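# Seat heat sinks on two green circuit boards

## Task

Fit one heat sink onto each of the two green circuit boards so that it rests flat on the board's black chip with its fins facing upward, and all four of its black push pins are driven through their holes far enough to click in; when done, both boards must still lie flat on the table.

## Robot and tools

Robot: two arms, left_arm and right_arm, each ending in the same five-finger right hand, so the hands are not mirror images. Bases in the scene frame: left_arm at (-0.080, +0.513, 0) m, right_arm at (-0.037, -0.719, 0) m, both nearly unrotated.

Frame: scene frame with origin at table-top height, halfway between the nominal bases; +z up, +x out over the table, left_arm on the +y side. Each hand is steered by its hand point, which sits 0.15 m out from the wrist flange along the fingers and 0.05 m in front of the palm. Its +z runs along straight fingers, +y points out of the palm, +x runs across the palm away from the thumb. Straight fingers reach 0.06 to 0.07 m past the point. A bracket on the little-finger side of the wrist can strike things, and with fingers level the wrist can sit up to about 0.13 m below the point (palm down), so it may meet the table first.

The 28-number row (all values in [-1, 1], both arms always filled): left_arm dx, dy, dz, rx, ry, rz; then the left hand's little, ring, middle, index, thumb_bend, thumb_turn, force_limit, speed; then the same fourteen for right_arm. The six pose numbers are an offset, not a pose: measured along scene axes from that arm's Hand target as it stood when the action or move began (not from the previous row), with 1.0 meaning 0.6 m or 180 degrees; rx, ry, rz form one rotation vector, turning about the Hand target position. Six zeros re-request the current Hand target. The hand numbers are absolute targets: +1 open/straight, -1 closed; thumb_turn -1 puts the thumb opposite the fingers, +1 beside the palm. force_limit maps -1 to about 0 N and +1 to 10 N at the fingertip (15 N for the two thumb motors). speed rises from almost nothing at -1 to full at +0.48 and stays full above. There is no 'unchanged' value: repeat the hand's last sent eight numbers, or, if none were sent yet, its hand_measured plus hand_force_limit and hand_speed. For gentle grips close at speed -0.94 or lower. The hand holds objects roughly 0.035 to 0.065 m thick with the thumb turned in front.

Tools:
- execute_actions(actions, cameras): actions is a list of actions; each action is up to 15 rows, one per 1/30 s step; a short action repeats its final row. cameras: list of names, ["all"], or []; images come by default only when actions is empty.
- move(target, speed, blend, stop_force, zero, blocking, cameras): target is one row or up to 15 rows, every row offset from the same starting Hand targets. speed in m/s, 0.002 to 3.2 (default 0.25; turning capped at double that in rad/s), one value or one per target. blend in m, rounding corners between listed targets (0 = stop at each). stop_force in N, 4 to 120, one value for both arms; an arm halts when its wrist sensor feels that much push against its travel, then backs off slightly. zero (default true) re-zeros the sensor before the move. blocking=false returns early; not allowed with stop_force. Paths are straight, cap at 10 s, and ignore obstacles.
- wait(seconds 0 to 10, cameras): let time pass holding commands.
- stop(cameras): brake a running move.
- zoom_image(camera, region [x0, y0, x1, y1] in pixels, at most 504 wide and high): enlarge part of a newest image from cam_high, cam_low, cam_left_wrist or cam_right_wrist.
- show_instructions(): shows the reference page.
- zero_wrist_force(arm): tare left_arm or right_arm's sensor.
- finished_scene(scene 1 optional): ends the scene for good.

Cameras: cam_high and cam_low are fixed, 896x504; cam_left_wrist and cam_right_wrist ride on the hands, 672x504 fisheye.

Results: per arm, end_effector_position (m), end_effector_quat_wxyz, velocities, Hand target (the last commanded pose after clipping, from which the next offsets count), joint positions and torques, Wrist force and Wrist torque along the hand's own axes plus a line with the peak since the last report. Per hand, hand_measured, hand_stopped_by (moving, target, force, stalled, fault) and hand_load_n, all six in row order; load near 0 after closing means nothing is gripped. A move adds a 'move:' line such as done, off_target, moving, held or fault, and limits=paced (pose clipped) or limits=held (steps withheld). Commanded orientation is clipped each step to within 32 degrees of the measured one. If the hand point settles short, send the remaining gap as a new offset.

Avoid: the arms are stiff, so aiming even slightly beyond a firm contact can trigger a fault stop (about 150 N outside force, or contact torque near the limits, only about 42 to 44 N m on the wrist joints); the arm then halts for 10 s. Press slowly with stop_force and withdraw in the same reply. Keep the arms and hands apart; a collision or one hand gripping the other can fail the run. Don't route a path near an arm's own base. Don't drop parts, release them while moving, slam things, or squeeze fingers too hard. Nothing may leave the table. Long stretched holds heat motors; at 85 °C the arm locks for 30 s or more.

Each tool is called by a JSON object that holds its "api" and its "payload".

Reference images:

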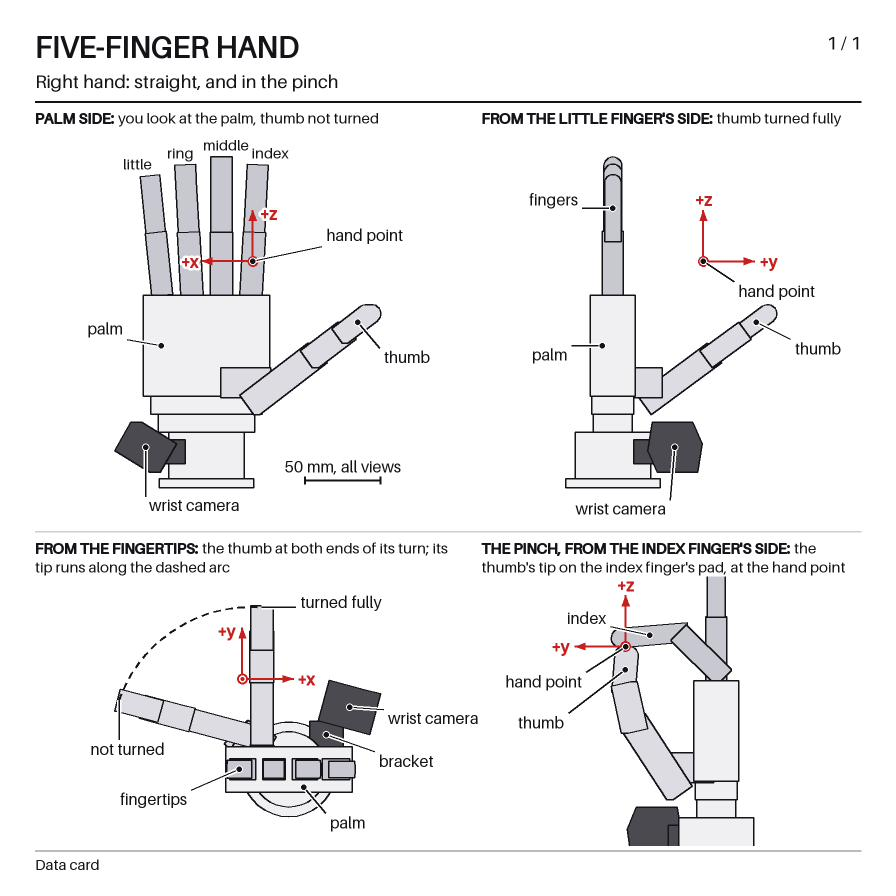

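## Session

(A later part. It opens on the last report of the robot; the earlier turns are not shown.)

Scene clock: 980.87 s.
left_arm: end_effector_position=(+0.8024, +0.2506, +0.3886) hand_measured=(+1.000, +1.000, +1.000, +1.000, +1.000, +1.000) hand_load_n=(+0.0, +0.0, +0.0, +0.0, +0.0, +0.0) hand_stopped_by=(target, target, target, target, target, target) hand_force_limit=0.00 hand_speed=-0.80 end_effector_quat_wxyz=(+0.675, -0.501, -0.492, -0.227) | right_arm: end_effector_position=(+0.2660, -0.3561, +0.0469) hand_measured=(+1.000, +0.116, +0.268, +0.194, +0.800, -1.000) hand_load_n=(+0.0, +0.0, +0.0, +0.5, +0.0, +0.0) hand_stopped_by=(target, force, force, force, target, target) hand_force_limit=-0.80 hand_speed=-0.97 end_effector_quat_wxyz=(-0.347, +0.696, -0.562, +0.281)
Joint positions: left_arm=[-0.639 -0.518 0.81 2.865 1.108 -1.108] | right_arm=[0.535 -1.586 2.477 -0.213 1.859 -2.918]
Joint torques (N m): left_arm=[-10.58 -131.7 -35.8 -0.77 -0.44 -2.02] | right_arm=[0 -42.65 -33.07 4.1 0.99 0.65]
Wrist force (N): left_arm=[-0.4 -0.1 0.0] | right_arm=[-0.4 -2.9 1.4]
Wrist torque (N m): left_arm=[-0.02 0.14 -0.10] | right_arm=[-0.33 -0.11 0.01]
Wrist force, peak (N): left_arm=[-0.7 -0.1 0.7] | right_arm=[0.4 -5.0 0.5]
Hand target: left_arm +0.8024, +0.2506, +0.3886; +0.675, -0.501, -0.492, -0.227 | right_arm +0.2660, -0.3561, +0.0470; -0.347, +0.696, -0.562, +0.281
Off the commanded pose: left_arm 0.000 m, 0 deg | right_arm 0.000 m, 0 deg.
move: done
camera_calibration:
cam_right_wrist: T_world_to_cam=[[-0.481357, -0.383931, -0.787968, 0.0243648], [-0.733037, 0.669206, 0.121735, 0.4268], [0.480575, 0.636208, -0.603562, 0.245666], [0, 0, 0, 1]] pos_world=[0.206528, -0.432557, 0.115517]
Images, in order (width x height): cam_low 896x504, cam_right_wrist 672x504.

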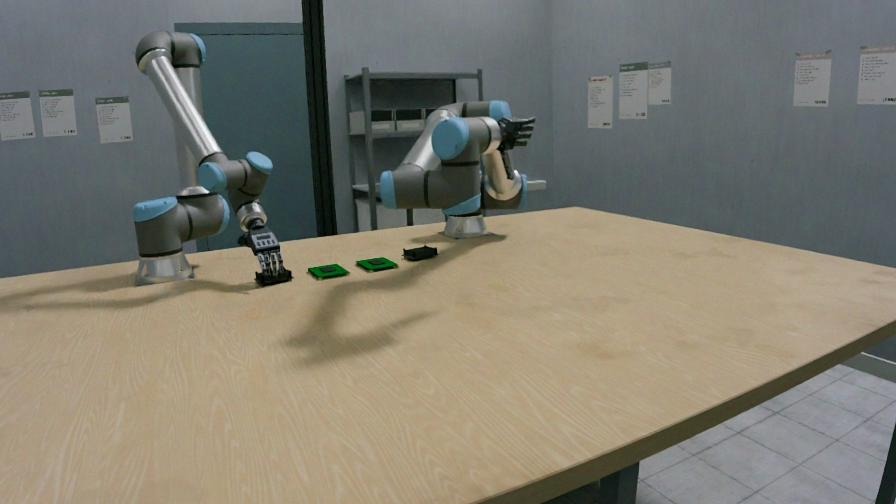

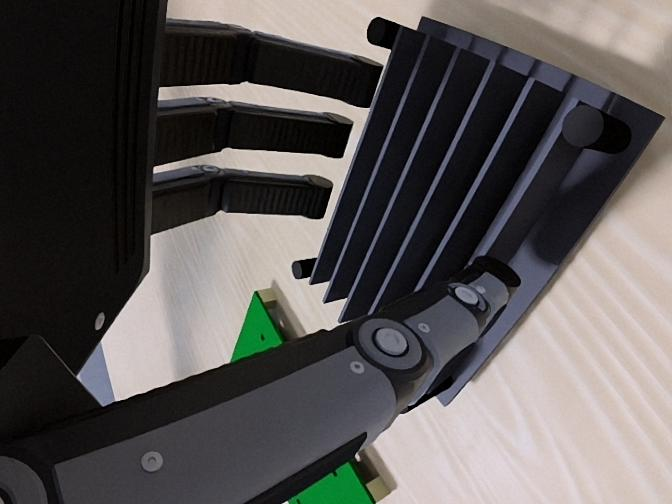

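{"api": "move", "payload": {"target": [0, 0, 0, 0, 0, 0, 1, 1, 1, 1, 1, 1, 0, -0.8, 0, 0, 0, 0, 0, 0, 1, 0.5, 0.5, 0.5, 1, -1, 0.0, -0.5], "speed": 0.05}}

{"api": "move", "payload": {"target": [0, 0, 0, 0, 0, 0, 1, 1, 1, 1, 1, 1, 0, -0.8, -0.004, 0.0037, -0.025, 0, 0, -0.0122, 1, 0.5, 0.5, 0.5, 1, -1, 0.0, -0.5], "speed": 0.05}}

{"api": "move", "payload": {"target": [0, 0, 0, 0, 0, 0, 1, 1, 1, 1, 1, 1, 0, -0.8, 0, 0, 0, 0, 0, 0, 1, 0.5, 0.5, 0.5, 0.8, -1, -0.4, -0.85], "speed": 0.05}}

{"api": "move", "payload": {"target": [0, 0, 0, 0, 0, 0, 1, 1, 1, 1, 1, 1, 0, -0.8, 0, 0, 0, 0, 0, 0, 1, 0.0, 0.0, 0.0, 0.8, -1, -0.8, -0.95], "speed": 0.05}}

{"api": "move", "payload": {"target": [0, 0, 0, 0, 0, 0, 1, 1, 1, 1, 1, 1, 0, -0.8, 0, 0, 0, 0, 0, 0, 1, -0.1, -0.1, -0.1, 0.8, -1, -0.5, -0.97], "speed": 0.05, "cameras": ["cam_right_wrist", "cam_high"]}}

Scene clock: 1030.20 s.
left_arm: end_effector_position=(+0.8024, +0.2506, +0.3886) hand_measured=(+1.000, +1.000, +1.000, +1.000, +1.000, +1.000) hand_load_n=(-0.5, +0.0, +0.0, +0.0, +0.0, +0.0) hand_stopped_by=(target, target, target, target, target, target) hand_force_limit=0.00 hand_speed=-0.80 end_effector_quat_wxyz=(+0.675, -0.501, -0.492, -0.227) | right_arm: end_effector_position=(+0.2660, -0.3561, +0.0470) hand_measured=(+1.000, +0.500, +0.500, +0.500, +1.000, -1.000) hand_load_n=(+0.0, -0.5, +0.0, +0.0, +0.0, +0.0) hand_stopped_by=(target, target, target, target, target, target) hand_force_limit=0.00 hand_speed=-0.50 end_effector_quat_wxyz=(-0.347, +0.696, -0.562, +0.281)
Joint positions: left_arm=[-0.639 -0.518 0.81 2.865 1.108 -1.108] | right_arm=[0.535 -1.587 2.477 -0.213 1.859 -2.918]
Joint torques (N m): left_arm=[-11.77 -131.62 -35.02 -0.54 -0.41 -1.92] | right_arm=[-10.41 -41.84 -32.39 3.01 -2.33 0.65]
Wrist force (N): left_arm=[-0.4 0.2 0.2] | right_arm=[-0.3 -2.7 1.9]
Wrist torque (N m): left_arm=[0.01 0.13 -0.09] | right_arm=[-0.34 -0.14 0.02]
Wrist force, peak (N): left_arm=[-1.1 0.0 0.3] | right_arm=[-0.7 -3.0 2.0]
Hand target: left_arm +0.8024, +0.2506, +0.3886; +0.675, -0.501, -0.492, -0.227 | right_arm +0.2660, -0.3561, +0.0470; -0.347, +0.696, -0.562, +0.281
Off the commanded pose: left_arm 0.000 m, 0 deg | right_arm 0.000 m, 0 deg.
move: done

Scene clock: 1031.20 s.
left_arm: end_effector_position=(+0.8024, +0.2506, +0.3886) hand_measured=(+1.000, +1.000, +1.000, +1.000, +1.000, +1.000) hand_load_n=(+0.0, +0.0, +0.0, +0.0, +0.0, +0.0) hand_stopped_by=(target, target, target, target, target, target) hand_force_limit=0.00 hand_speed=-0.80 end_effector_quat_wxyz=(+0.675, -0.501, -0.492, -0.227) | right_arm: end_effector_position=(+0.2636, -0.3539, +0.0321) hand_measured=(+1.000, +0.500, +0.500, +0.500, +1.000, -1.000) hand_load_n=(+0.0, +0.0, +0.0, +0.0, +0.0, +0.0) hand_stopped_by=(target, target, target, target, target, target) hand_force_limit=0.00 hand_speed=-0.50 end_effector_quat_wxyz=(-0.342, +0.685, -0.575, +0.288)
Joint positions: left_arm=[-0.639 -0.518 0.81 2.865 1.108 -1.108] | right_arm=[0.571 -1.54 2.475 -0.243 1.916 -2.869]
Joint torques (N m): left_arm=[-9.6 -131.03 -35.31 -0.48 -0.31 -2.3] | right_arm=[8 -10.7 -31.75 -1.97 3.79 2.18]
Wrist force (N): left_arm=[-0.6 0.3 0.2] | right_arm=[-0.4 -2.8 1.3]
Wrist torque (N m): left_arm=[0.02 0.15 -0.11] | right_arm=[-0.32 -0.10 -0.18]
Wrist force, peak (N): left_arm=[-1.2 -0.1 0.3] | right_arm=[-0.3 -3.0 1.5]
Hand target: left_arm +0.8024, +0.2506, +0.3886; +0.675, -0.501, -0.492, -0.227 | right_arm +0.2636, -0.3539, +0.0320; -0.342, +0.685, -0.575, +0.288
Off the commanded pose: left_arm 0.000 m, 0 deg | right_arm 0.000 m, 0 deg.
move: done

Scene clock: 1032.40 s.
left_arm: end_effector_position=(+0.8024, +0.2506, +0.3886) hand_measured=(+1.000, +1.000, +1.000, +1.000, +1.000, +1.000) hand_load_n=(+0.0, +0.0, -0.5, +0.0, +0.0, +0.0) hand_stopped_by=(target, target, target, target, target, target) hand_force_limit=0.00 hand_speed=-0.80 end_effector_quat_wxyz=(+0.675, -0.501, -0.492, -0.227) | right_arm: end_effector_position=(+0.2636, -0.3539, +0.0320) hand_measured=(+1.000, +0.500, +0.500, +0.500, +0.800, -1.000) hand_load_n=(+0.0, +0.0, +0.0, +0.0, +0.0, +0.0) hand_stopped_by=(target, target, target, target, target, target) hand_force_limit=-0.40 hand_speed=-0.85 end_effector_quat_wxyz=(-0.342, +0.685, -0.575, +0.288)
Joint positions: left_arm=[-0.639 -0.518 0.81 2.865 1.108 -1.108] | right_arm=[0.571 -1.539 2.475 -0.243 1.917 -2.869]
Joint torques (N m): left_arm=[-8.66 -130.1 -35.77 -0.53 -0.38 -1.72] | right_arm=[8.03 -9.86 -31.9 -2.07 3.36 2.06]
Wrist force (N): left_arm=[-0.4 -0.4 0.3] | right_arm=[-0.5 -2.6 1.8]
Wrist torque (N m): left_arm=[-0.09 0.13 -0.11] | right_arm=[-0.32 -0.10 -0.18]
Wrist force, peak (N): left_arm=[-1.0 -0.5 -0.2] | right_arm=[-0.4 -2.9 1.7]
Hand target: left_arm +0.8024, +0.2506, +0.3886; +0.675, -0.501, -0.492, -0.227 | right_arm +0.2636, -0.3539, +0.0320; -0.342, +0.685, -0.575, +0.288
Off the commanded pose: left_arm 0.000 m, 0 deg | right_arm 0.000 m, 0 deg.
move: done

Scene clock: 1034.23 s.
left_arm: end_effector_position=(+0.8024, +0.2506, +0.3886) hand_measured=(+1.000, +1.000, +1.000, +1.000, +1.000, +1.000) hand_load_n=(+0.0, +0.0, +0.0, +0.0, +0.0, +0.0) hand_stopped_by=(target, target, target, target, target, target) hand_force_limit=0.00 hand_speed=-0.80 end_effector_quat_wxyz=(+0.675, -0.501, -0.492, -0.227) | right_arm: end_effector_position=(+0.2636, -0.3539, +0.0320) hand_measured=(+1.000, +0.274, +0.344, +0.288, +0.800, -1.000) hand_load_n=(+0.0, +1.0, +0.0, +0.0, +0.0, +0.0) hand_stopped_by=(target, force, force, force, target, target) hand_force_limit=-0.80 hand_speed=-0.95 end_effector_quat_wxyz=(-0.342, +0.685, -0.575, +0.288)
Joint positions: left_arm=[-0.639 -0.518 0.81 2.865 1.108 -1.108] | right_arm=[0.571 -1.539 2.475 -0.243 1.917 -2.869]
Joint torques (N m): left_arm=[-8.67 -129.12 -34.91 0.1 -0.12 -1.83] | right_arm=[6.99 -10.99 -28.93 -1.21 3.01 2.02]
Wrist force (N): left_arm=[-0.8 0.0 0.2] | right_arm=[0.0 -3.9 1.4]
Wrist torque (N m): left_arm=[-0.02 0.19 -0.12] | right_arm=[-0.23 -0.10 -0.21]
Wrist force, peak (N): left_arm=[-1.1 -0.3 0.2] | right_arm=[0.1 -4.3 1.7]
Hand target: left_arm +0.8024, +0.2506, +0.3886; +0.675, -0.501, -0.492, -0.227 | right_arm +0.2636, -0.3539, +0.0320; -0.342, +0.685, -0.575, +0.288
Off the commanded pose: left_arm 0.000 m, 0 deg | right_arm 0.000 m, 0 deg.
move: done

Scene clock: 1036.37 s.
left_arm: end_effector_position=(+0.8024, +0.2506, +0.3886) hand_measured=(+1.000, +1.000, +1.000, +1.000, +1.000, +1.000) hand_load_n=(+0.0, +0.0, +0.0, +0.0, +0.0, +0.0) hand_stopped_by=(target, target, target, target, target, target) hand_force_limit=0.00 hand_speed=-0.80 end_effector_quat_wxyz=(+0.675, -0.501, -0.492, -0.227) | right_arm: end_effector_position=(+0.2636, -0.3539, +0.0320) hand_measured=(+1.000, +0.110, +0.280, +0.208, +0.802, -1.000) hand_load_n=(+0.0, +3.5, +1.0, +2.0, +5.5, +0.0) hand_stopped_by=(target, force, force, force, target, target) hand_force_limit=-0.50 hand_speed=-0.97 end_effector_quat_wxyz=(-0.342, +0.685, -0.575, +0.288)
Joint positions: left_arm=[-0.639 -0.518 0.81 2.865 1.108 -1.108] | right_arm=[0.571 -1.539 2.475 -0.243 1.917 -2.869]
Joint torques (N m): left_arm=[-11.04 -131 -35.57 -0.52 -0.38 -1.82] | right_arm=[8.18 -10.33 -23.61 0 2.43 1.43]
Wrist force (N): left_arm=[-0.6 -0.2 0.1] | right_arm=[0.1 -5.0 0.0]
Wrist torque (N m): left_arm=[-0.04 0.17 -0.11] | right_arm=[-0.24 -0.18 -0.18]
Wrist force, peak (N): left_arm=[-1.1 -0.2 0.2] | right_arm=[0.7 -6.6 -1.3]
Hand target: left_arm +0.8024, +0.2506, +0.3886; +0.675, -0.501, -0.492, -0.227 | right_arm +0.2636, -0.3539, +0.0320; -0.342, +0.685, -0.575, +0.288
Off the commanded pose: left_arm 0.000 m, 0 deg | right_arm 0.000 m, 0 deg.
move: done
camera_calibration:
cam_right_wrist: T_world_to_cam=[[-0.495712, -0.365176, -0.787982, 0.0227744], [-0.70682, 0.696844, 0.121715, 0.428238], [0.504653, 0.617297, -0.603547, 0.223336], [0, 0, 0, 1]] pos_world=[0.20127, -0.427963, 0.100616]
Images, in order (width x height): cam_high 896x504, cam_right_wrist 672x504.

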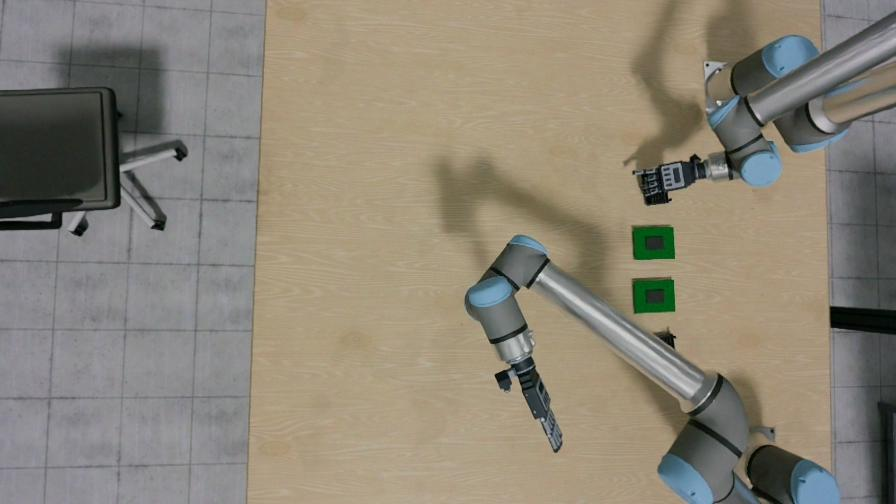

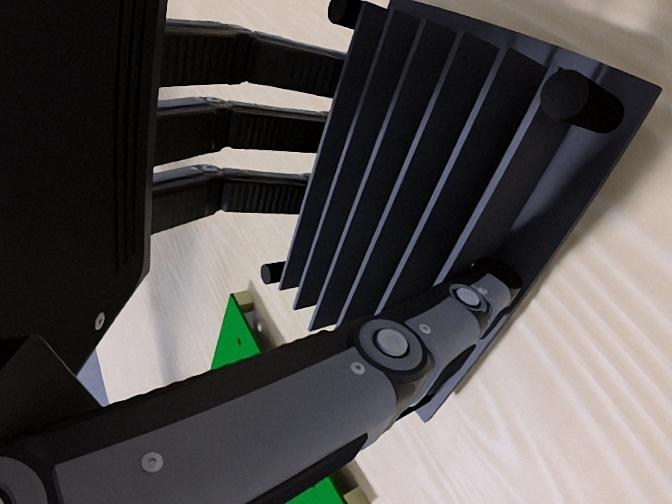

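{"api": "move", "payload": {"target": [0, 0, 0, 0, 0, 0, 1, 1, 1, 1, 1, 1, 0, -0.8, 0, 0, 0, 0, 0, 0, 1, -0.2, -0.2, -0.2, 0.8, -1, -0.25, -0.98], "speed": 0.05}}

Scene clock: 1046.57 s.
left_arm: end_effector_position=(+0.8024, +0.2506, +0.3886) hand_measured=(+1.000, +1.000, +1.000, +1.000, +1.000, +1.000) hand_load_n=(+0.0, +0.0, +0.0, +0.0, +0.0, +0.0) hand_stopped_by=(target, target, target, target, target, target) hand_force_limit=0.00 hand_speed=-0.80 end_effector_quat_wxyz=(+0.675, -0.501, -0.492, -0.227) | right_arm: end_effector_position=(+0.2636, -0.3539, +0.0320) hand_measured=(+1.000, +0.106, +0.270, +0.116, +0.802, -1.000) hand_load_n=(+0.0, +1.5, +3.5, +4.0, +8.5, +0.5) hand_stopped_by=(target, force, force, force, target, target) hand_force_limit=-0.25 hand_speed=-0.98 end_effector_quat_wxyz=(-0.342, +0.685, -0.575, +0.288)
Joint positions: left_arm=[-0.639 -0.518 0.81 2.865 1.108 -1.108] | right_arm=[0.571 -1.539 2.475 -0.243 1.917 -2.869]
Joint torques (N m): left_arm=[-10.25 -131.11 -36.26 -0.54 -0.16 -2.14] | right_arm=[7.95 -10.91 -13.46 1.7 0.79 0.6]
Wrist force (N): left_arm=[-0.8 0.1 -0.2] | right_arm=[-0.6 -2.9 1.5]
Wrist torque (N m): left_arm=[0.02 0.21 -0.12] | right_arm=[-0.32 -0.10 -0.15]
Wrist force, peak (N): left_arm=[-1.4 -0.2 0.1] | right_arm=[0.7 -6.3 -0.6]
Hand target: left_arm +0.8024, +0.2506, +0.3886; +0.675, -0.501, -0.492, -0.227 | right_arm +0.2636, -0.3539, +0.0320; -0.342, +0.685, -0.575, +0.288
Off the commanded pose: left_arm 0.000 m, 0 deg | right_arm 0.000 m, 0 deg.
move: done

{"api": "move", "payload": {"target": [0, 0, 0, 0, 0, 0, 1, 1, 1, 1, 1, 1, 0, -0.8, 0, 0, 0, 0, 0, 0, 1, -0.3, -0.3, -0.2, 0.8, -1, -0.1, -0.98], "speed": 0.05}}

Scene clock: 1053.70 s.
left_arm: end_effector_position=(+0.8024, +0.2506, +0.3886) hand_measured=(+1.000, +1.000, +1.000, +1.000, +1.000, +1.000) hand_load_n=(+0.0, +0.0, +0.0, +0.0, +0.0, +0.0) hand_stopped_by=(target, target, target, target, target, target) hand_force_limit=0.00 hand_speed=-0.80 end_effector_quat_wxyz=(+0.675, -0.501, -0.492, -0.227) | right_arm: end_effector_position=(+0.2636, -0.3539, +0.0320) hand_measured=(+1.000, +0.100, +0.268, +0.116, +0.802, -1.000) hand_load_n=(+0.0, +5.0, +3.5, +3.0, +9.5, +0.5) hand_stopped_by=(target, force, force, force, target, target) hand_force_limit=-0.10 hand_speed=-0.98 end_effector_quat_wxyz=(-0.342, +0.685, -0.575, +0.288)
Joint positions: left_arm=[-0.639 -0.518 0.81 2.865 1.108 -1.108] | right_arm=[0.571 -1.539 2.475 -0.243 1.917 -2.869]
Joint torques (N m): left_arm=[-10.3 -129.07 -35.55 -0.15 -0.54 -1.94] | right_arm=[7.11 -12.88 -13.42 1.6 -0.72 0.36]
Wrist force (N): left_arm=[-0.9 0.1 0.2] | right_arm=[0.0 -3.4 1.3]
Wrist torque (N m): left_arm=[0.00 0.22 -0.13] | right_arm=[-0.37 -0.15 -0.18]
Wrist force, peak (N): left_arm=[-0.9 0.3 0.0] | right_arm=[0.4 -4.1 1.1]
Hand target: left_arm +0.8024, +0.2506, +0.3886; +0.675, -0.501, -0.492, -0.227 | right_arm +0.2636, -0.3539, +0.0320; -0.342, +0.685, -0.575, +0.288
Off the commanded pose: left_arm 0.000 m, 0 deg | right_arm 0.000 m, 0 deg.
move: done

{"api": "move", "payload": {"target": [0, 0, 0, 0, 0, 0, 1, 1, 1, 1, 1, 1, 0, -0.8, 0, 0, 0.03, 0, 0, 0, 1, -0.3, -0.3, -0.2, 0.8, -1, -0.1, -0.98], "speed": 0.03, "cameras": ["cam_right_wrist", "cam_low"]}}

{"api": "zoom_image", "payload": {"camera": "cam_low", "region": [200, 210, 320, 300]}}

Scene clock: 1064.73 s.
left_arm: end_effector_position=(+0.8024, +0.2506, +0.3886) hand_measured=(+1.000, +1.000, +1.000, +1.000, +1.000, +1.000) hand_load_n=(+0.0, +0.0, +0.0, +0.0, +0.0, +0.0) hand_stopped_by=(target, target, target, target, target, target) hand_force_limit=0.00 hand_speed=-0.80 end_effector_quat_wxyz=(+0.675, -0.501, -0.492, -0.227) | right_arm: end_effector_position=(+0.2636, -0.3539, +0.0498) hand_measured=(+1.000, +0.100, +0.268, +0.116, +0.802, -1.000) hand_load_n=(+0.0, +4.0, +3.5, +2.5, +10.5, +1.5) hand_stopped_by=(target, force, force, force, target, target) hand_force_limit=-0.10 hand_speed=-0.98 end_effector_quat_wxyz=(-0.342, +0.685, -0.575, +0.288)
Joint positions: left_arm=[-0.639 -0.518 0.81 2.865 1.108 -1.108] | right_arm=[0.571 -1.576 2.462 -0.193 1.917 -2.869]
Joint torques (N m): left_arm=[-10.24 -129.87 -36.43 -0.1 -0.18 -1.97] | right_arm=[1.76 -45.6 -33.99 4.57 0.07 -0.79]
Wrist force (N): left_arm=[-0.7 -0.1 0.0] | right_arm=[-0.4 -0.5 3.1]
Wrist torque (N m): left_arm=[-0.02 0.17 -0.11] | right_arm=[-0.29 -0.15 -0.14]
Wrist force, peak (N): left_arm=[-1.1 -0.2 0.2] | right_arm=[0.3 -4.2 1.5]
Hand target: left_arm +0.8024, +0.2506, +0.3886; +0.675, -0.501, -0.492, -0.227 | right_arm +0.2636, -0.3539, +0.0500; -0.342, +0.685, -0.575, +0.288
Off the commanded pose: left_arm 0.000 m, 0 deg | right_arm 0.000 m, 0 deg.
move: done
camera_calibration:
cam_right_wrist: T_world_to_cam=[[-0.49572, -0.365182, -0.787974, 0.0368278], [-0.70689, 0.696758, 0.121801, 0.425957], [0.504548, 0.61739, -0.60354, 0.23425], [0, 0, 0, 1]] pos_world=[0.201171, -0.427963, 0.118516]
Images, in order (width x height): cam_low 896x504, cam_right_wrist 672x504.

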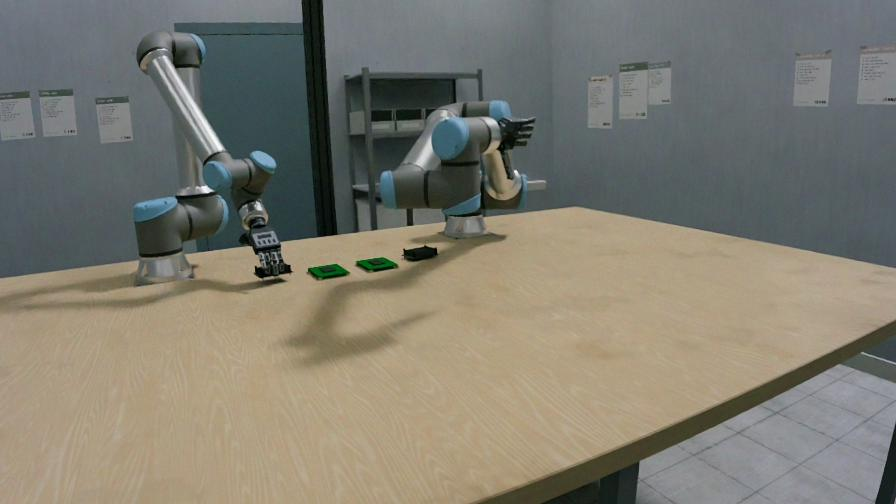

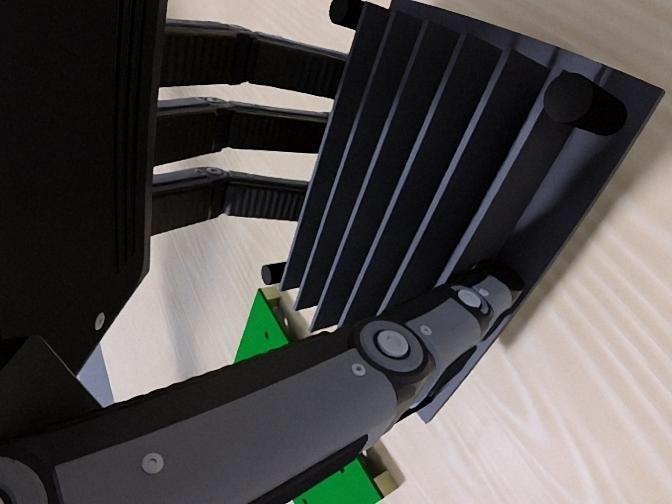

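Scaled by 4.200 from the camera's 896x504 image, which has a finer 1280x720 frame.

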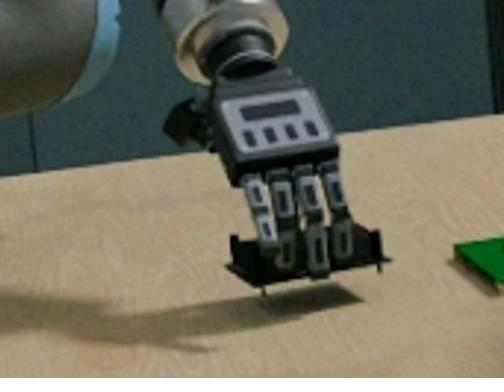

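{"api": "move", "payload": {"target": [[0, 0, 0, 0, 0, 0, 1, 1, 1, 1, 1, 1, 0, -0.8, 0, 0, 0.1333, 0, 0, 0, 1, -0.3, -0.3, -0.2, 0.8, -1, -0.1, -0.98], [0, 0, 0, 0, 0, 0, 1, 1, 1, 1, 1, 1, 0, -0.8, -0.0315, 0.2827, 0.1333, 0, 0, 0.4611, 1, -0.3, -0.3, -0.2, 0.8, -1, -0.1, -0.98]], "speed": 0.12, "blend": 0.02, "cameras": ["cam_right_wrist", "cam_high", "cam_low"]}}

{"api": "zoom_image", "payload": {"camera": "cam_right_wrist", "region": [168, 0, 672, 504]}}

Scene clock: 1101.27 s.
left_arm: end_effector_position=(+0.8024, +0.2506, +0.3886) hand_measured=(+1.000, +1.000, +1.000, +1.000, +1.000, +1.000) hand_load_n=(+0.0, +0.0, +0.0, +0.0, +0.0, +0.0) hand_stopped_by=(target, target, target, target, target, target) hand_force_limit=0.00 hand_speed=-0.80 end_effector_quat_wxyz=(+0.675, -0.501, -0.492, -0.227) | right_arm: end_effector_position=(+0.2447, -0.1843, +0.1300) hand_measured=(+1.000, +0.100, +0.268, +0.116, +0.802, -1.000) hand_load_n=(+0.0, +4.0, +3.5, +2.5, +10.5, +2.0) hand_stopped_by=(target, force, force, force, target, target) hand_force_limit=-0.10 hand_speed=-0.98 end_effector_quat_wxyz=(-0.447, +0.894, +0.023, -0.011)
Joint positions: left_arm=[-0.639 -0.518 0.81 2.865 1.108 -1.108] | right_arm=[0.431 -1.356 2.092 0.337 0.753 -4.074]
Joint torques (N m): left_arm=[-11.94 -132.1 -36.37 -0.04 -0.3 -1.84] | right_arm=[8.58 -31.09 -36.84 6.49 -4.74 -2.58]
Wrist force (N): left_arm=[-0.4 0.1 -0.3] | right_arm=[0.0 -0.6 3.3]
Wrist torque (N m): left_arm=[0.03 0.16 -0.10] | right_arm=[-0.30 -0.23 0.03]
Wrist force, peak (N): left_arm=[-1.2 0.3 0.1] | right_arm=[-0.8 0.1 3.8]
Hand target: left_arm +0.8024, +0.2506, +0.3886; +0.675, -0.501, -0.492, -0.227 | right_arm +0.2447, -0.1843, +0.1300; -0.447, +0.894, +0.023, -0.011
Off the commanded pose: left_arm 0.000 m, 0 deg | right_arm 0.000 m, 0 deg.
move: done
camera_calibration:
cam_right_wrist: T_world_to_cam=[[0.301903, -0.536587, -0.787991, -0.0742109], [-0.777982, -0.616394, 0.121668, 0.060186], [-0.550998, 0.576311, -0.603546, 0.438106], [0, 0, 0, 1]] pos_world=[0.310623, -0.255207, 0.198616]
Images, in order (width x height): cam_high 896x504, cam_low 896x504, cam_right_wrist 672x504.

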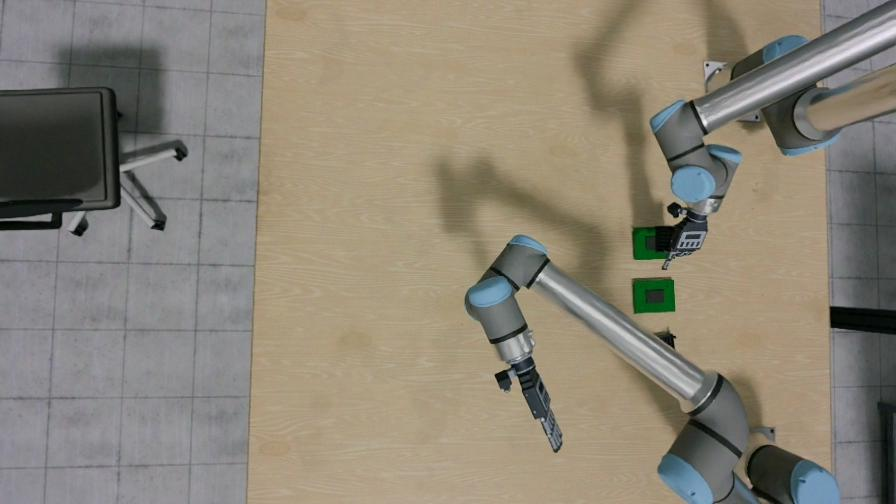

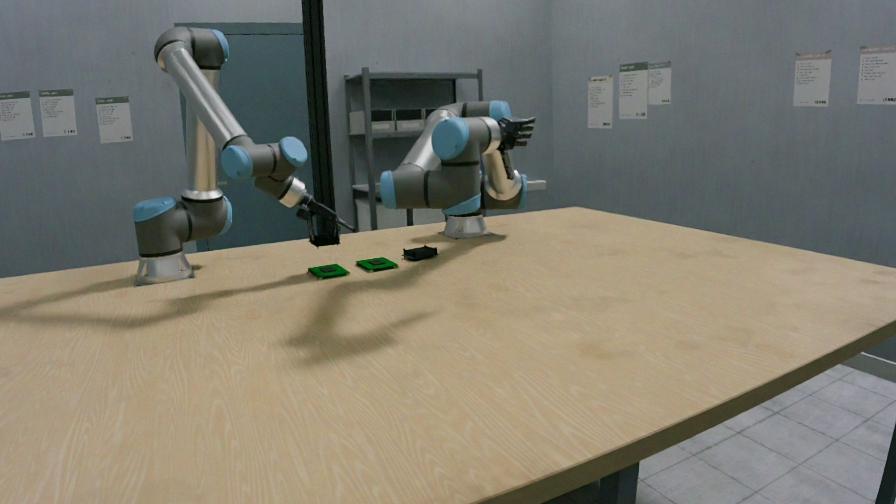

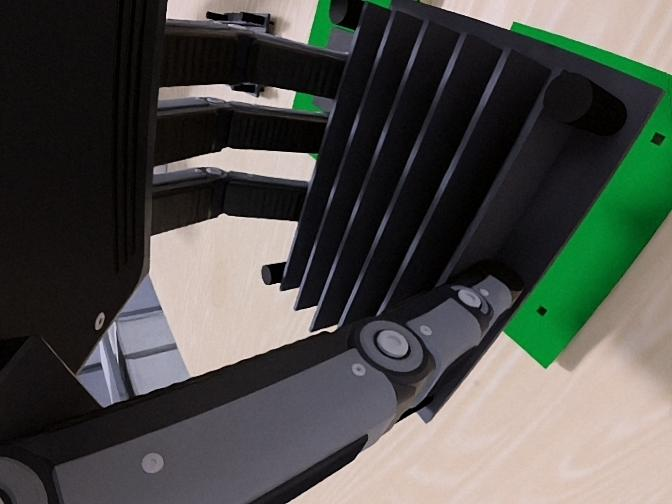

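Scaled by 1.000.

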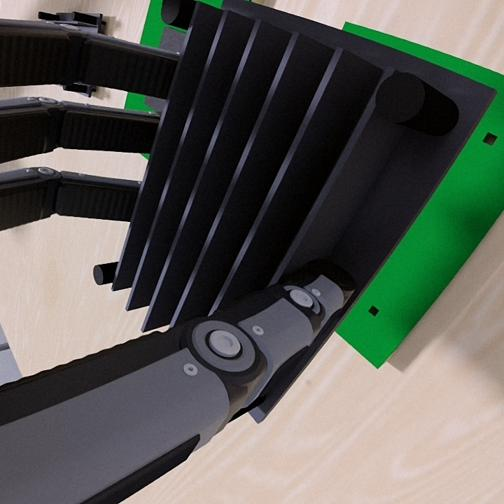

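{"api": "zoom_image", "payload": {"camera": "cam_low", "region": [270, 190, 400, 290]}}

{"api": "zoom_image", "payload": {"camera": "cam_high", "region": [610, 180, 730, 320]}}

{"api": "zoom_image", "payload": {"camera": "cam_right_wrist", "region": [460, 40, 672, 380]}}

Scaled by 3.877 from the camera's 896x504 image, which has a finer 1280x720 frame.

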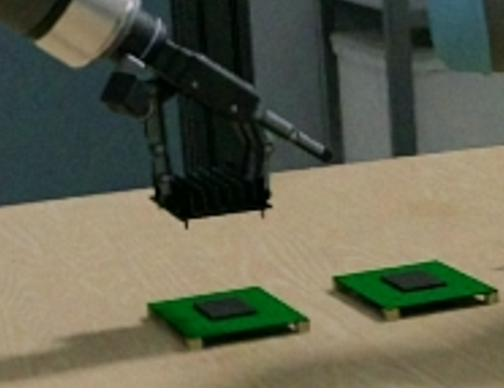

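Scaled by 3.600 from the camera's 896x504 image, which has a finer 1280x720 frame.

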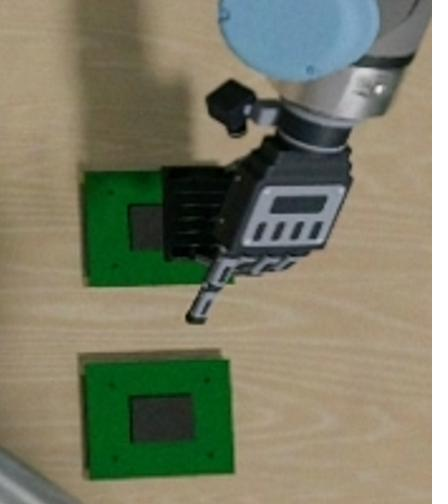

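Scaled by 1.482 from the camera's 672x504 image, which has a finer 960x720 frame.

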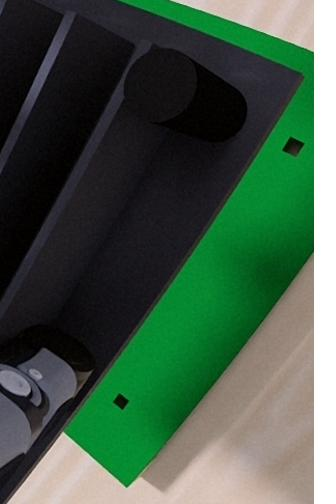

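{"api": "move", "payload": {"target": [[0, 0, 0, 0, 0, 0, 1, 1, 1, 1, 1, 1, 0, -0.8, -0.001, 0.0115, 0, 0, 0, 0.0094, 1, -0.3, -0.3, -0.2, 0.8, -1, -0.1, -0.98], [0, 0, 0, 0, 0, 0, 1, 1, 1, 1, 1, 1, 0, -0.8, -0.001, 0.0115, -0.1267, 0, 0, 0.0094, 1, -0.3, -0.3, -0.2, 0.8, -1, -0.1, -0.98]], "speed": 0.06, "cameras": ["cam_right_wrist", "cam_high", "cam_low"]}}

{"api": "zoom_image", "payload": {"camera": "cam_right_wrist", "region": [420, 0, 672, 252]}}

{"api": "zoom_image", "payload": {"camera": "cam_right_wrist", "region": [300, 200, 552, 452]}}

{"api": "zoom_image", "payload": {"camera": "cam_right_wrist", "region": [140, 0, 392, 300]}}

{"api": "zoom_image", "payload": {"camera": "cam_low", "region": [290, 225, 370, 295]}}

Scene clock: 1229.57 s.
left_arm: end_effector_position=(+0.8024, +0.2506, +0.3886) hand_measured=(+1.000, +1.000, +1.000, +1.000, +1.000, +1.000) hand_load_n=(+0.0, +0.0, +0.0, +0.0, +0.0, +0.0) hand_stopped_by=(target, target, target, target, target, target) hand_force_limit=0.00 hand_speed=-0.80 end_effector_quat_wxyz=(+0.675, -0.501, -0.492, -0.227) | right_arm: end_effector_position=(+0.2441, -0.1774, +0.0541) hand_measured=(+1.000, +0.100, +0.268, +0.116, +0.802, -1.000) hand_load_n=(+0.0, +4.0, +3.5, +3.0, +10.5, +2.0) hand_stopped_by=(target, force, force, force, target, target) hand_force_limit=-0.10 hand_speed=-0.98 end_effector_quat_wxyz=(-0.446, +0.894, +0.036, -0.017)
Joint positions: left_arm=[-0.639 -0.518 0.81 2.865 1.108 -1.108] | right_arm=[0.443 -1.236 2.117 0.209 0.744 -4.098]
Joint torques (N m): left_arm=[-11.55 -130.45 -36.77 0.17 -0.32 -1.79] | right_arm=[8.74 -36.07 -14.4 -0.62 -2.77 1.16]
Wrist force (N): left_arm=[-0.6 -0.2 0.0] | right_arm=[-0.4 -0.6 2.9]
Wrist torque (N m): left_arm=[-0.04 0.17 -0.11] | right_arm=[-0.27 -0.17 0.00]
Wrist force, peak (N): left_arm=[-1.1 -0.3 0.1] | right_arm=[-0.2 -0.6 3.5]
Hand target: left_arm +0.8024, +0.2506, +0.3886; +0.675, -0.501, -0.492, -0.227 | right_arm +0.2441, -0.1774, +0.0539; -0.446, +0.894, +0.036, -0.017
Off the commanded pose: left_arm 0.000 m, 0 deg | right_arm 0.000 m, 0 deg.
move: done
camera_calibration:
cam_right_wrist: T_world_to_cam=[[0.317673, -0.527348, -0.788028, -0.13225], [-0.759237, -0.639322, 0.121766, 0.06455], [-0.568017, 0.559618, -0.603477, 0.389232], [0, 0, 0, 1]] pos_world=[0.312111, -0.246295, 0.122816]
Images, in order (width x height): cam_high 896x504, cam_low 896x504, cam_right_wrist 672x504.

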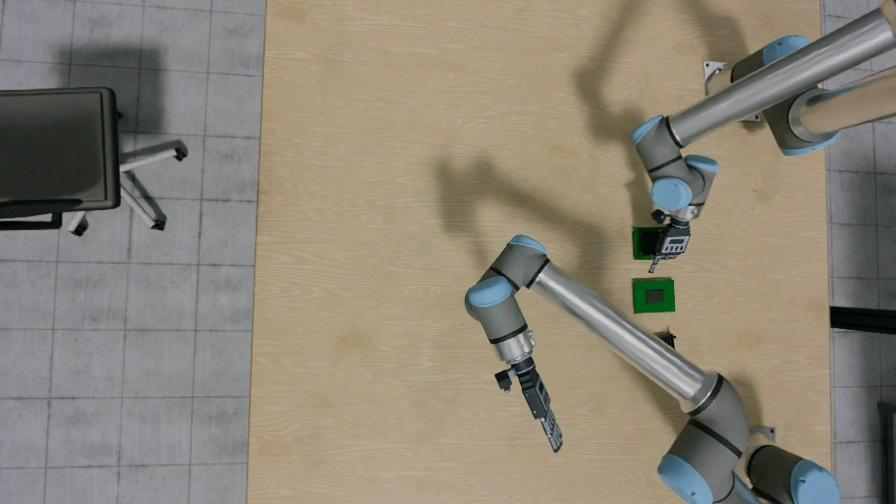

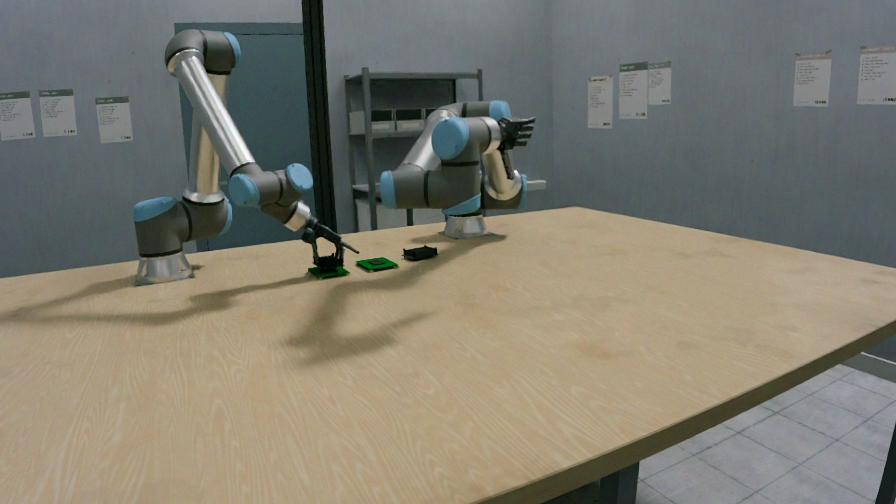

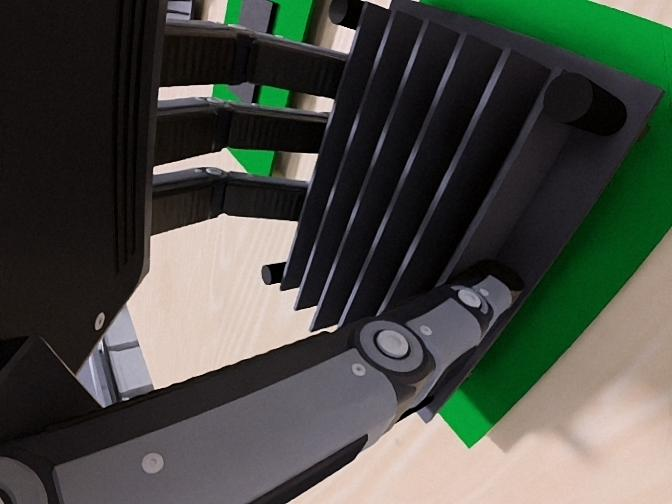

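Scaled by 2.000 from the camera's 672x504 image, which has a finer 960x720 frame.

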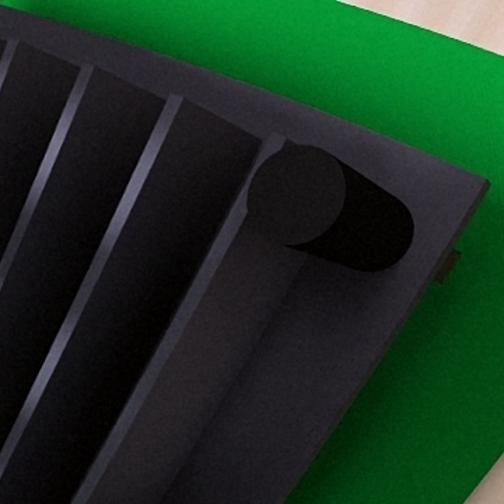

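Scaled by 2.000 from the camera's 672x504 image, which has a finer 960x720 frame.

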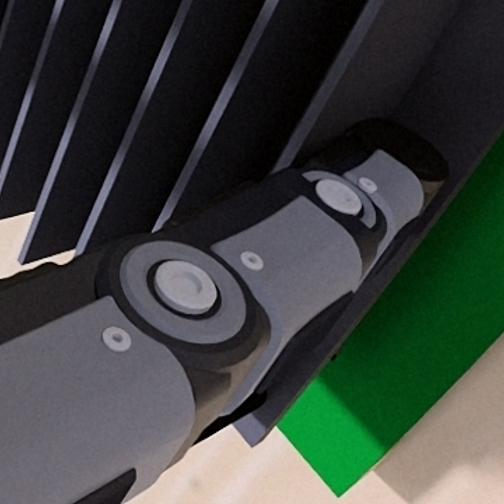

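Scaled by 1.680 from the camera's 672x504 image, which has a finer 960x720 frame.

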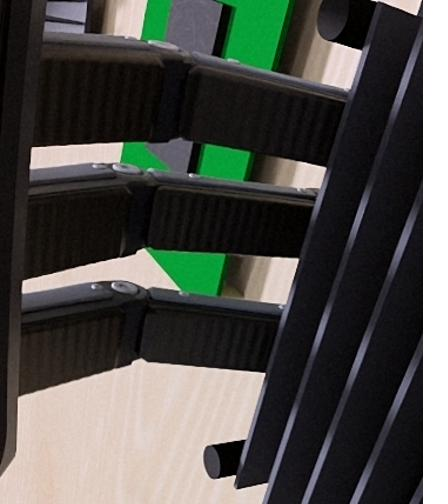

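Scaled by 6.300 from the camera's 896x504 image, which has a finer 1280x720 frame.

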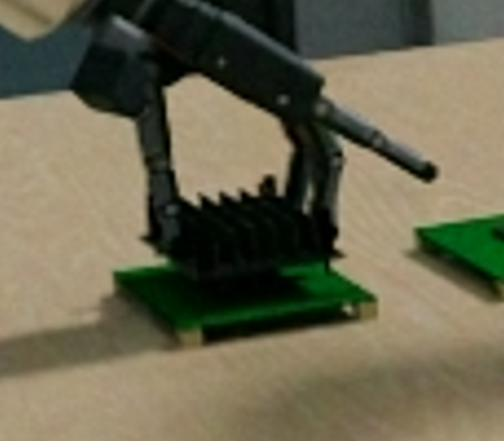

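{"api": "move", "payload": {"target": [0, 0, 0, 0, 0, 0, 1, 1, 1, 1, 1, 1, 0, -0.8, 0, 0, -0.03, 0, 0, 0, 1, -0.3, -0.3, -0.2, 0.8, -1, -0.1, -0.98], "speed": 0.01, "stop_force": 5, "cameras": ["cam_right_wrist", "cam_low"]}}

{"api": "zoom_image", "payload": {"camera": "cam_right_wrist", "region": [420, 0, 672, 252]}}

{"api": "zoom_image", "payload": {"camera": "cam_low", "region": [290, 225, 370, 295]}}

Scene clock: 1269.80 s.
left_arm: end_effector_position=(+0.8024, +0.2506, +0.3886) hand_measured=(+1.000, +1.000, +1.000, +1.000, +1.000, +1.000) hand_load_n=(+0.0, +0.0, +0.0, +0.0, +0.0, +0.0) hand_stopped_by=(target, target, target, target, target, target) hand_force_limit=0.00 hand_speed=-0.80 end_effector_quat_wxyz=(+0.675, -0.501, -0.492, -0.227) | right_arm: end_effector_position=(+0.2441, -0.1774, +0.0446) hand_measured=(+1.000, +0.100, +0.268, +0.116, +0.802, -1.000) hand_load_n=(+0.0, +3.5, +3.5, +2.5, +10.5, +2.0) hand_stopped_by=(target, force, force, force, target, target) hand_force_limit=-0.10 hand_speed=-0.98 end_effector_quat_wxyz=(-0.446, +0.894, +0.036, -0.017)
Joint positions: left_arm=[-0.639 -0.518 0.81 2.865 1.108 -1.108] | right_arm=[0.443 -1.221 2.121 0.19 0.744 -4.098]
Joint torques (N m): left_arm=[-8.64 -130.79 -37.03 0.27 -0.35 -2] | right_arm=[6.02 -72.78 -31.92 5.6 1.14 -0.8]
Wrist force (N): left_arm=[-0.8 -0.2 0.1] | right_arm=[-0.2 -1.2 2.5]
Wrist torque (N m): left_arm=[-0.05 0.20 -0.12] | right_arm=[-0.24 -0.22 0.05]
Wrist force, peak (N): left_arm=[-1.0 -0.5 0.3] | right_arm=[-0.4 -10.5 -5.3]
Hand target: left_arm +0.8024, +0.2506, +0.3886; +0.675, -0.501, -0.492, -0.227 | right_arm +0.2441, -0.1774, +0.0446; -0.446, +0.894, +0.036, -0.017 (not the last commanded pose)
Off the commanded pose: left_arm 0.000 m, 0 deg | right_arm 0.009 m, 0 deg.
move: contact (right_arm)
camera_calibration:
cam_right_wrist: T_world_to_cam=[[0.317743, -0.52737, -0.787985, -0.139847], [-0.759233, -0.639333, 0.121733, 0.065719], [-0.567983, 0.559585, -0.60354, 0.383427], [0, 0, 0, 1]] pos_world=[0.312111, -0.246295, 0.113216]
Images, in order (width x height): cam_low 896x504, cam_right_wrist 672x504.

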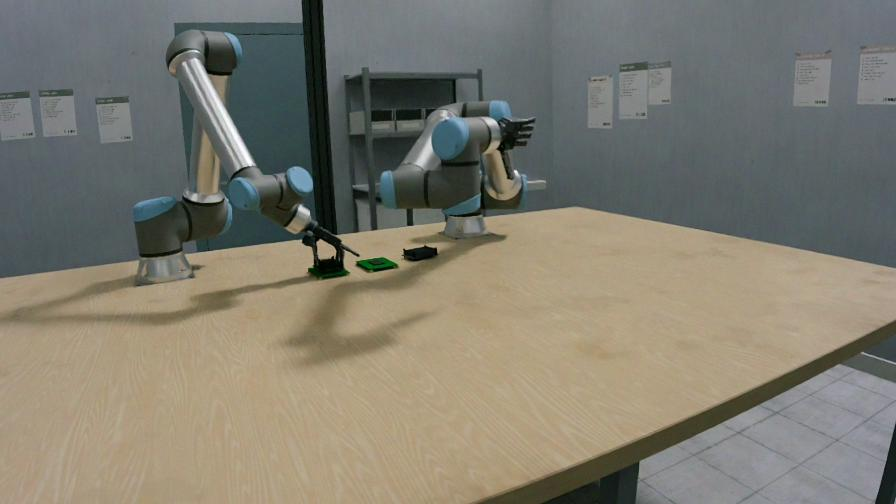

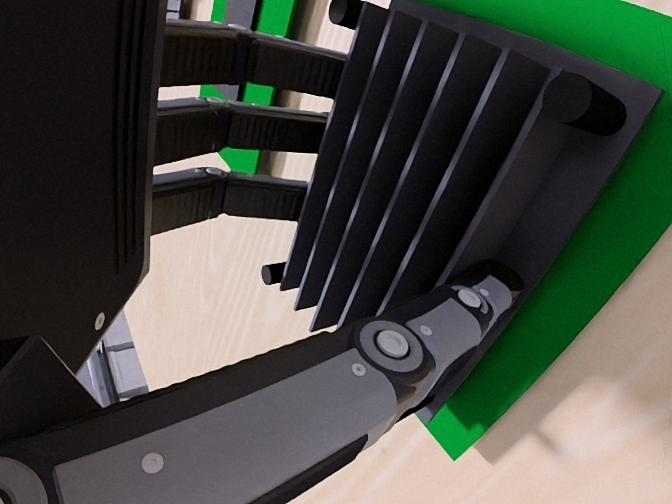

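Scaled by 2.000 from the camera's 672x504 image, which has a finer 960x720 frame.

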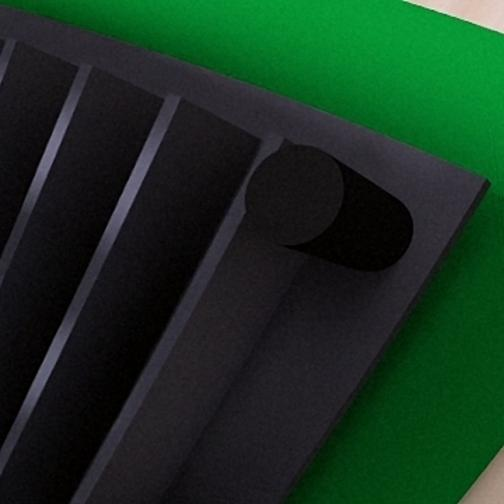

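Scaled by 6.300 from the camera's 896x504 image, which has a finer 1280x720 frame.

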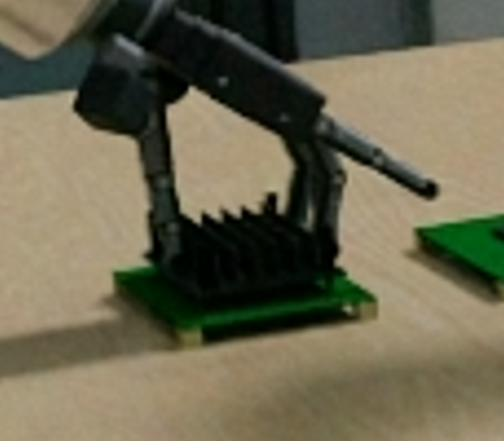

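{"api": "zoom_image", "payload": {"camera": "cam_low", "region": [300, 245, 355, 285]}}

Scaled by 9.164 from the camera's 896x504 image, which has a finer 1280x720 frame.

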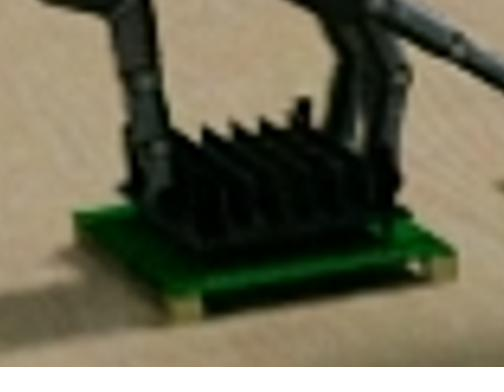

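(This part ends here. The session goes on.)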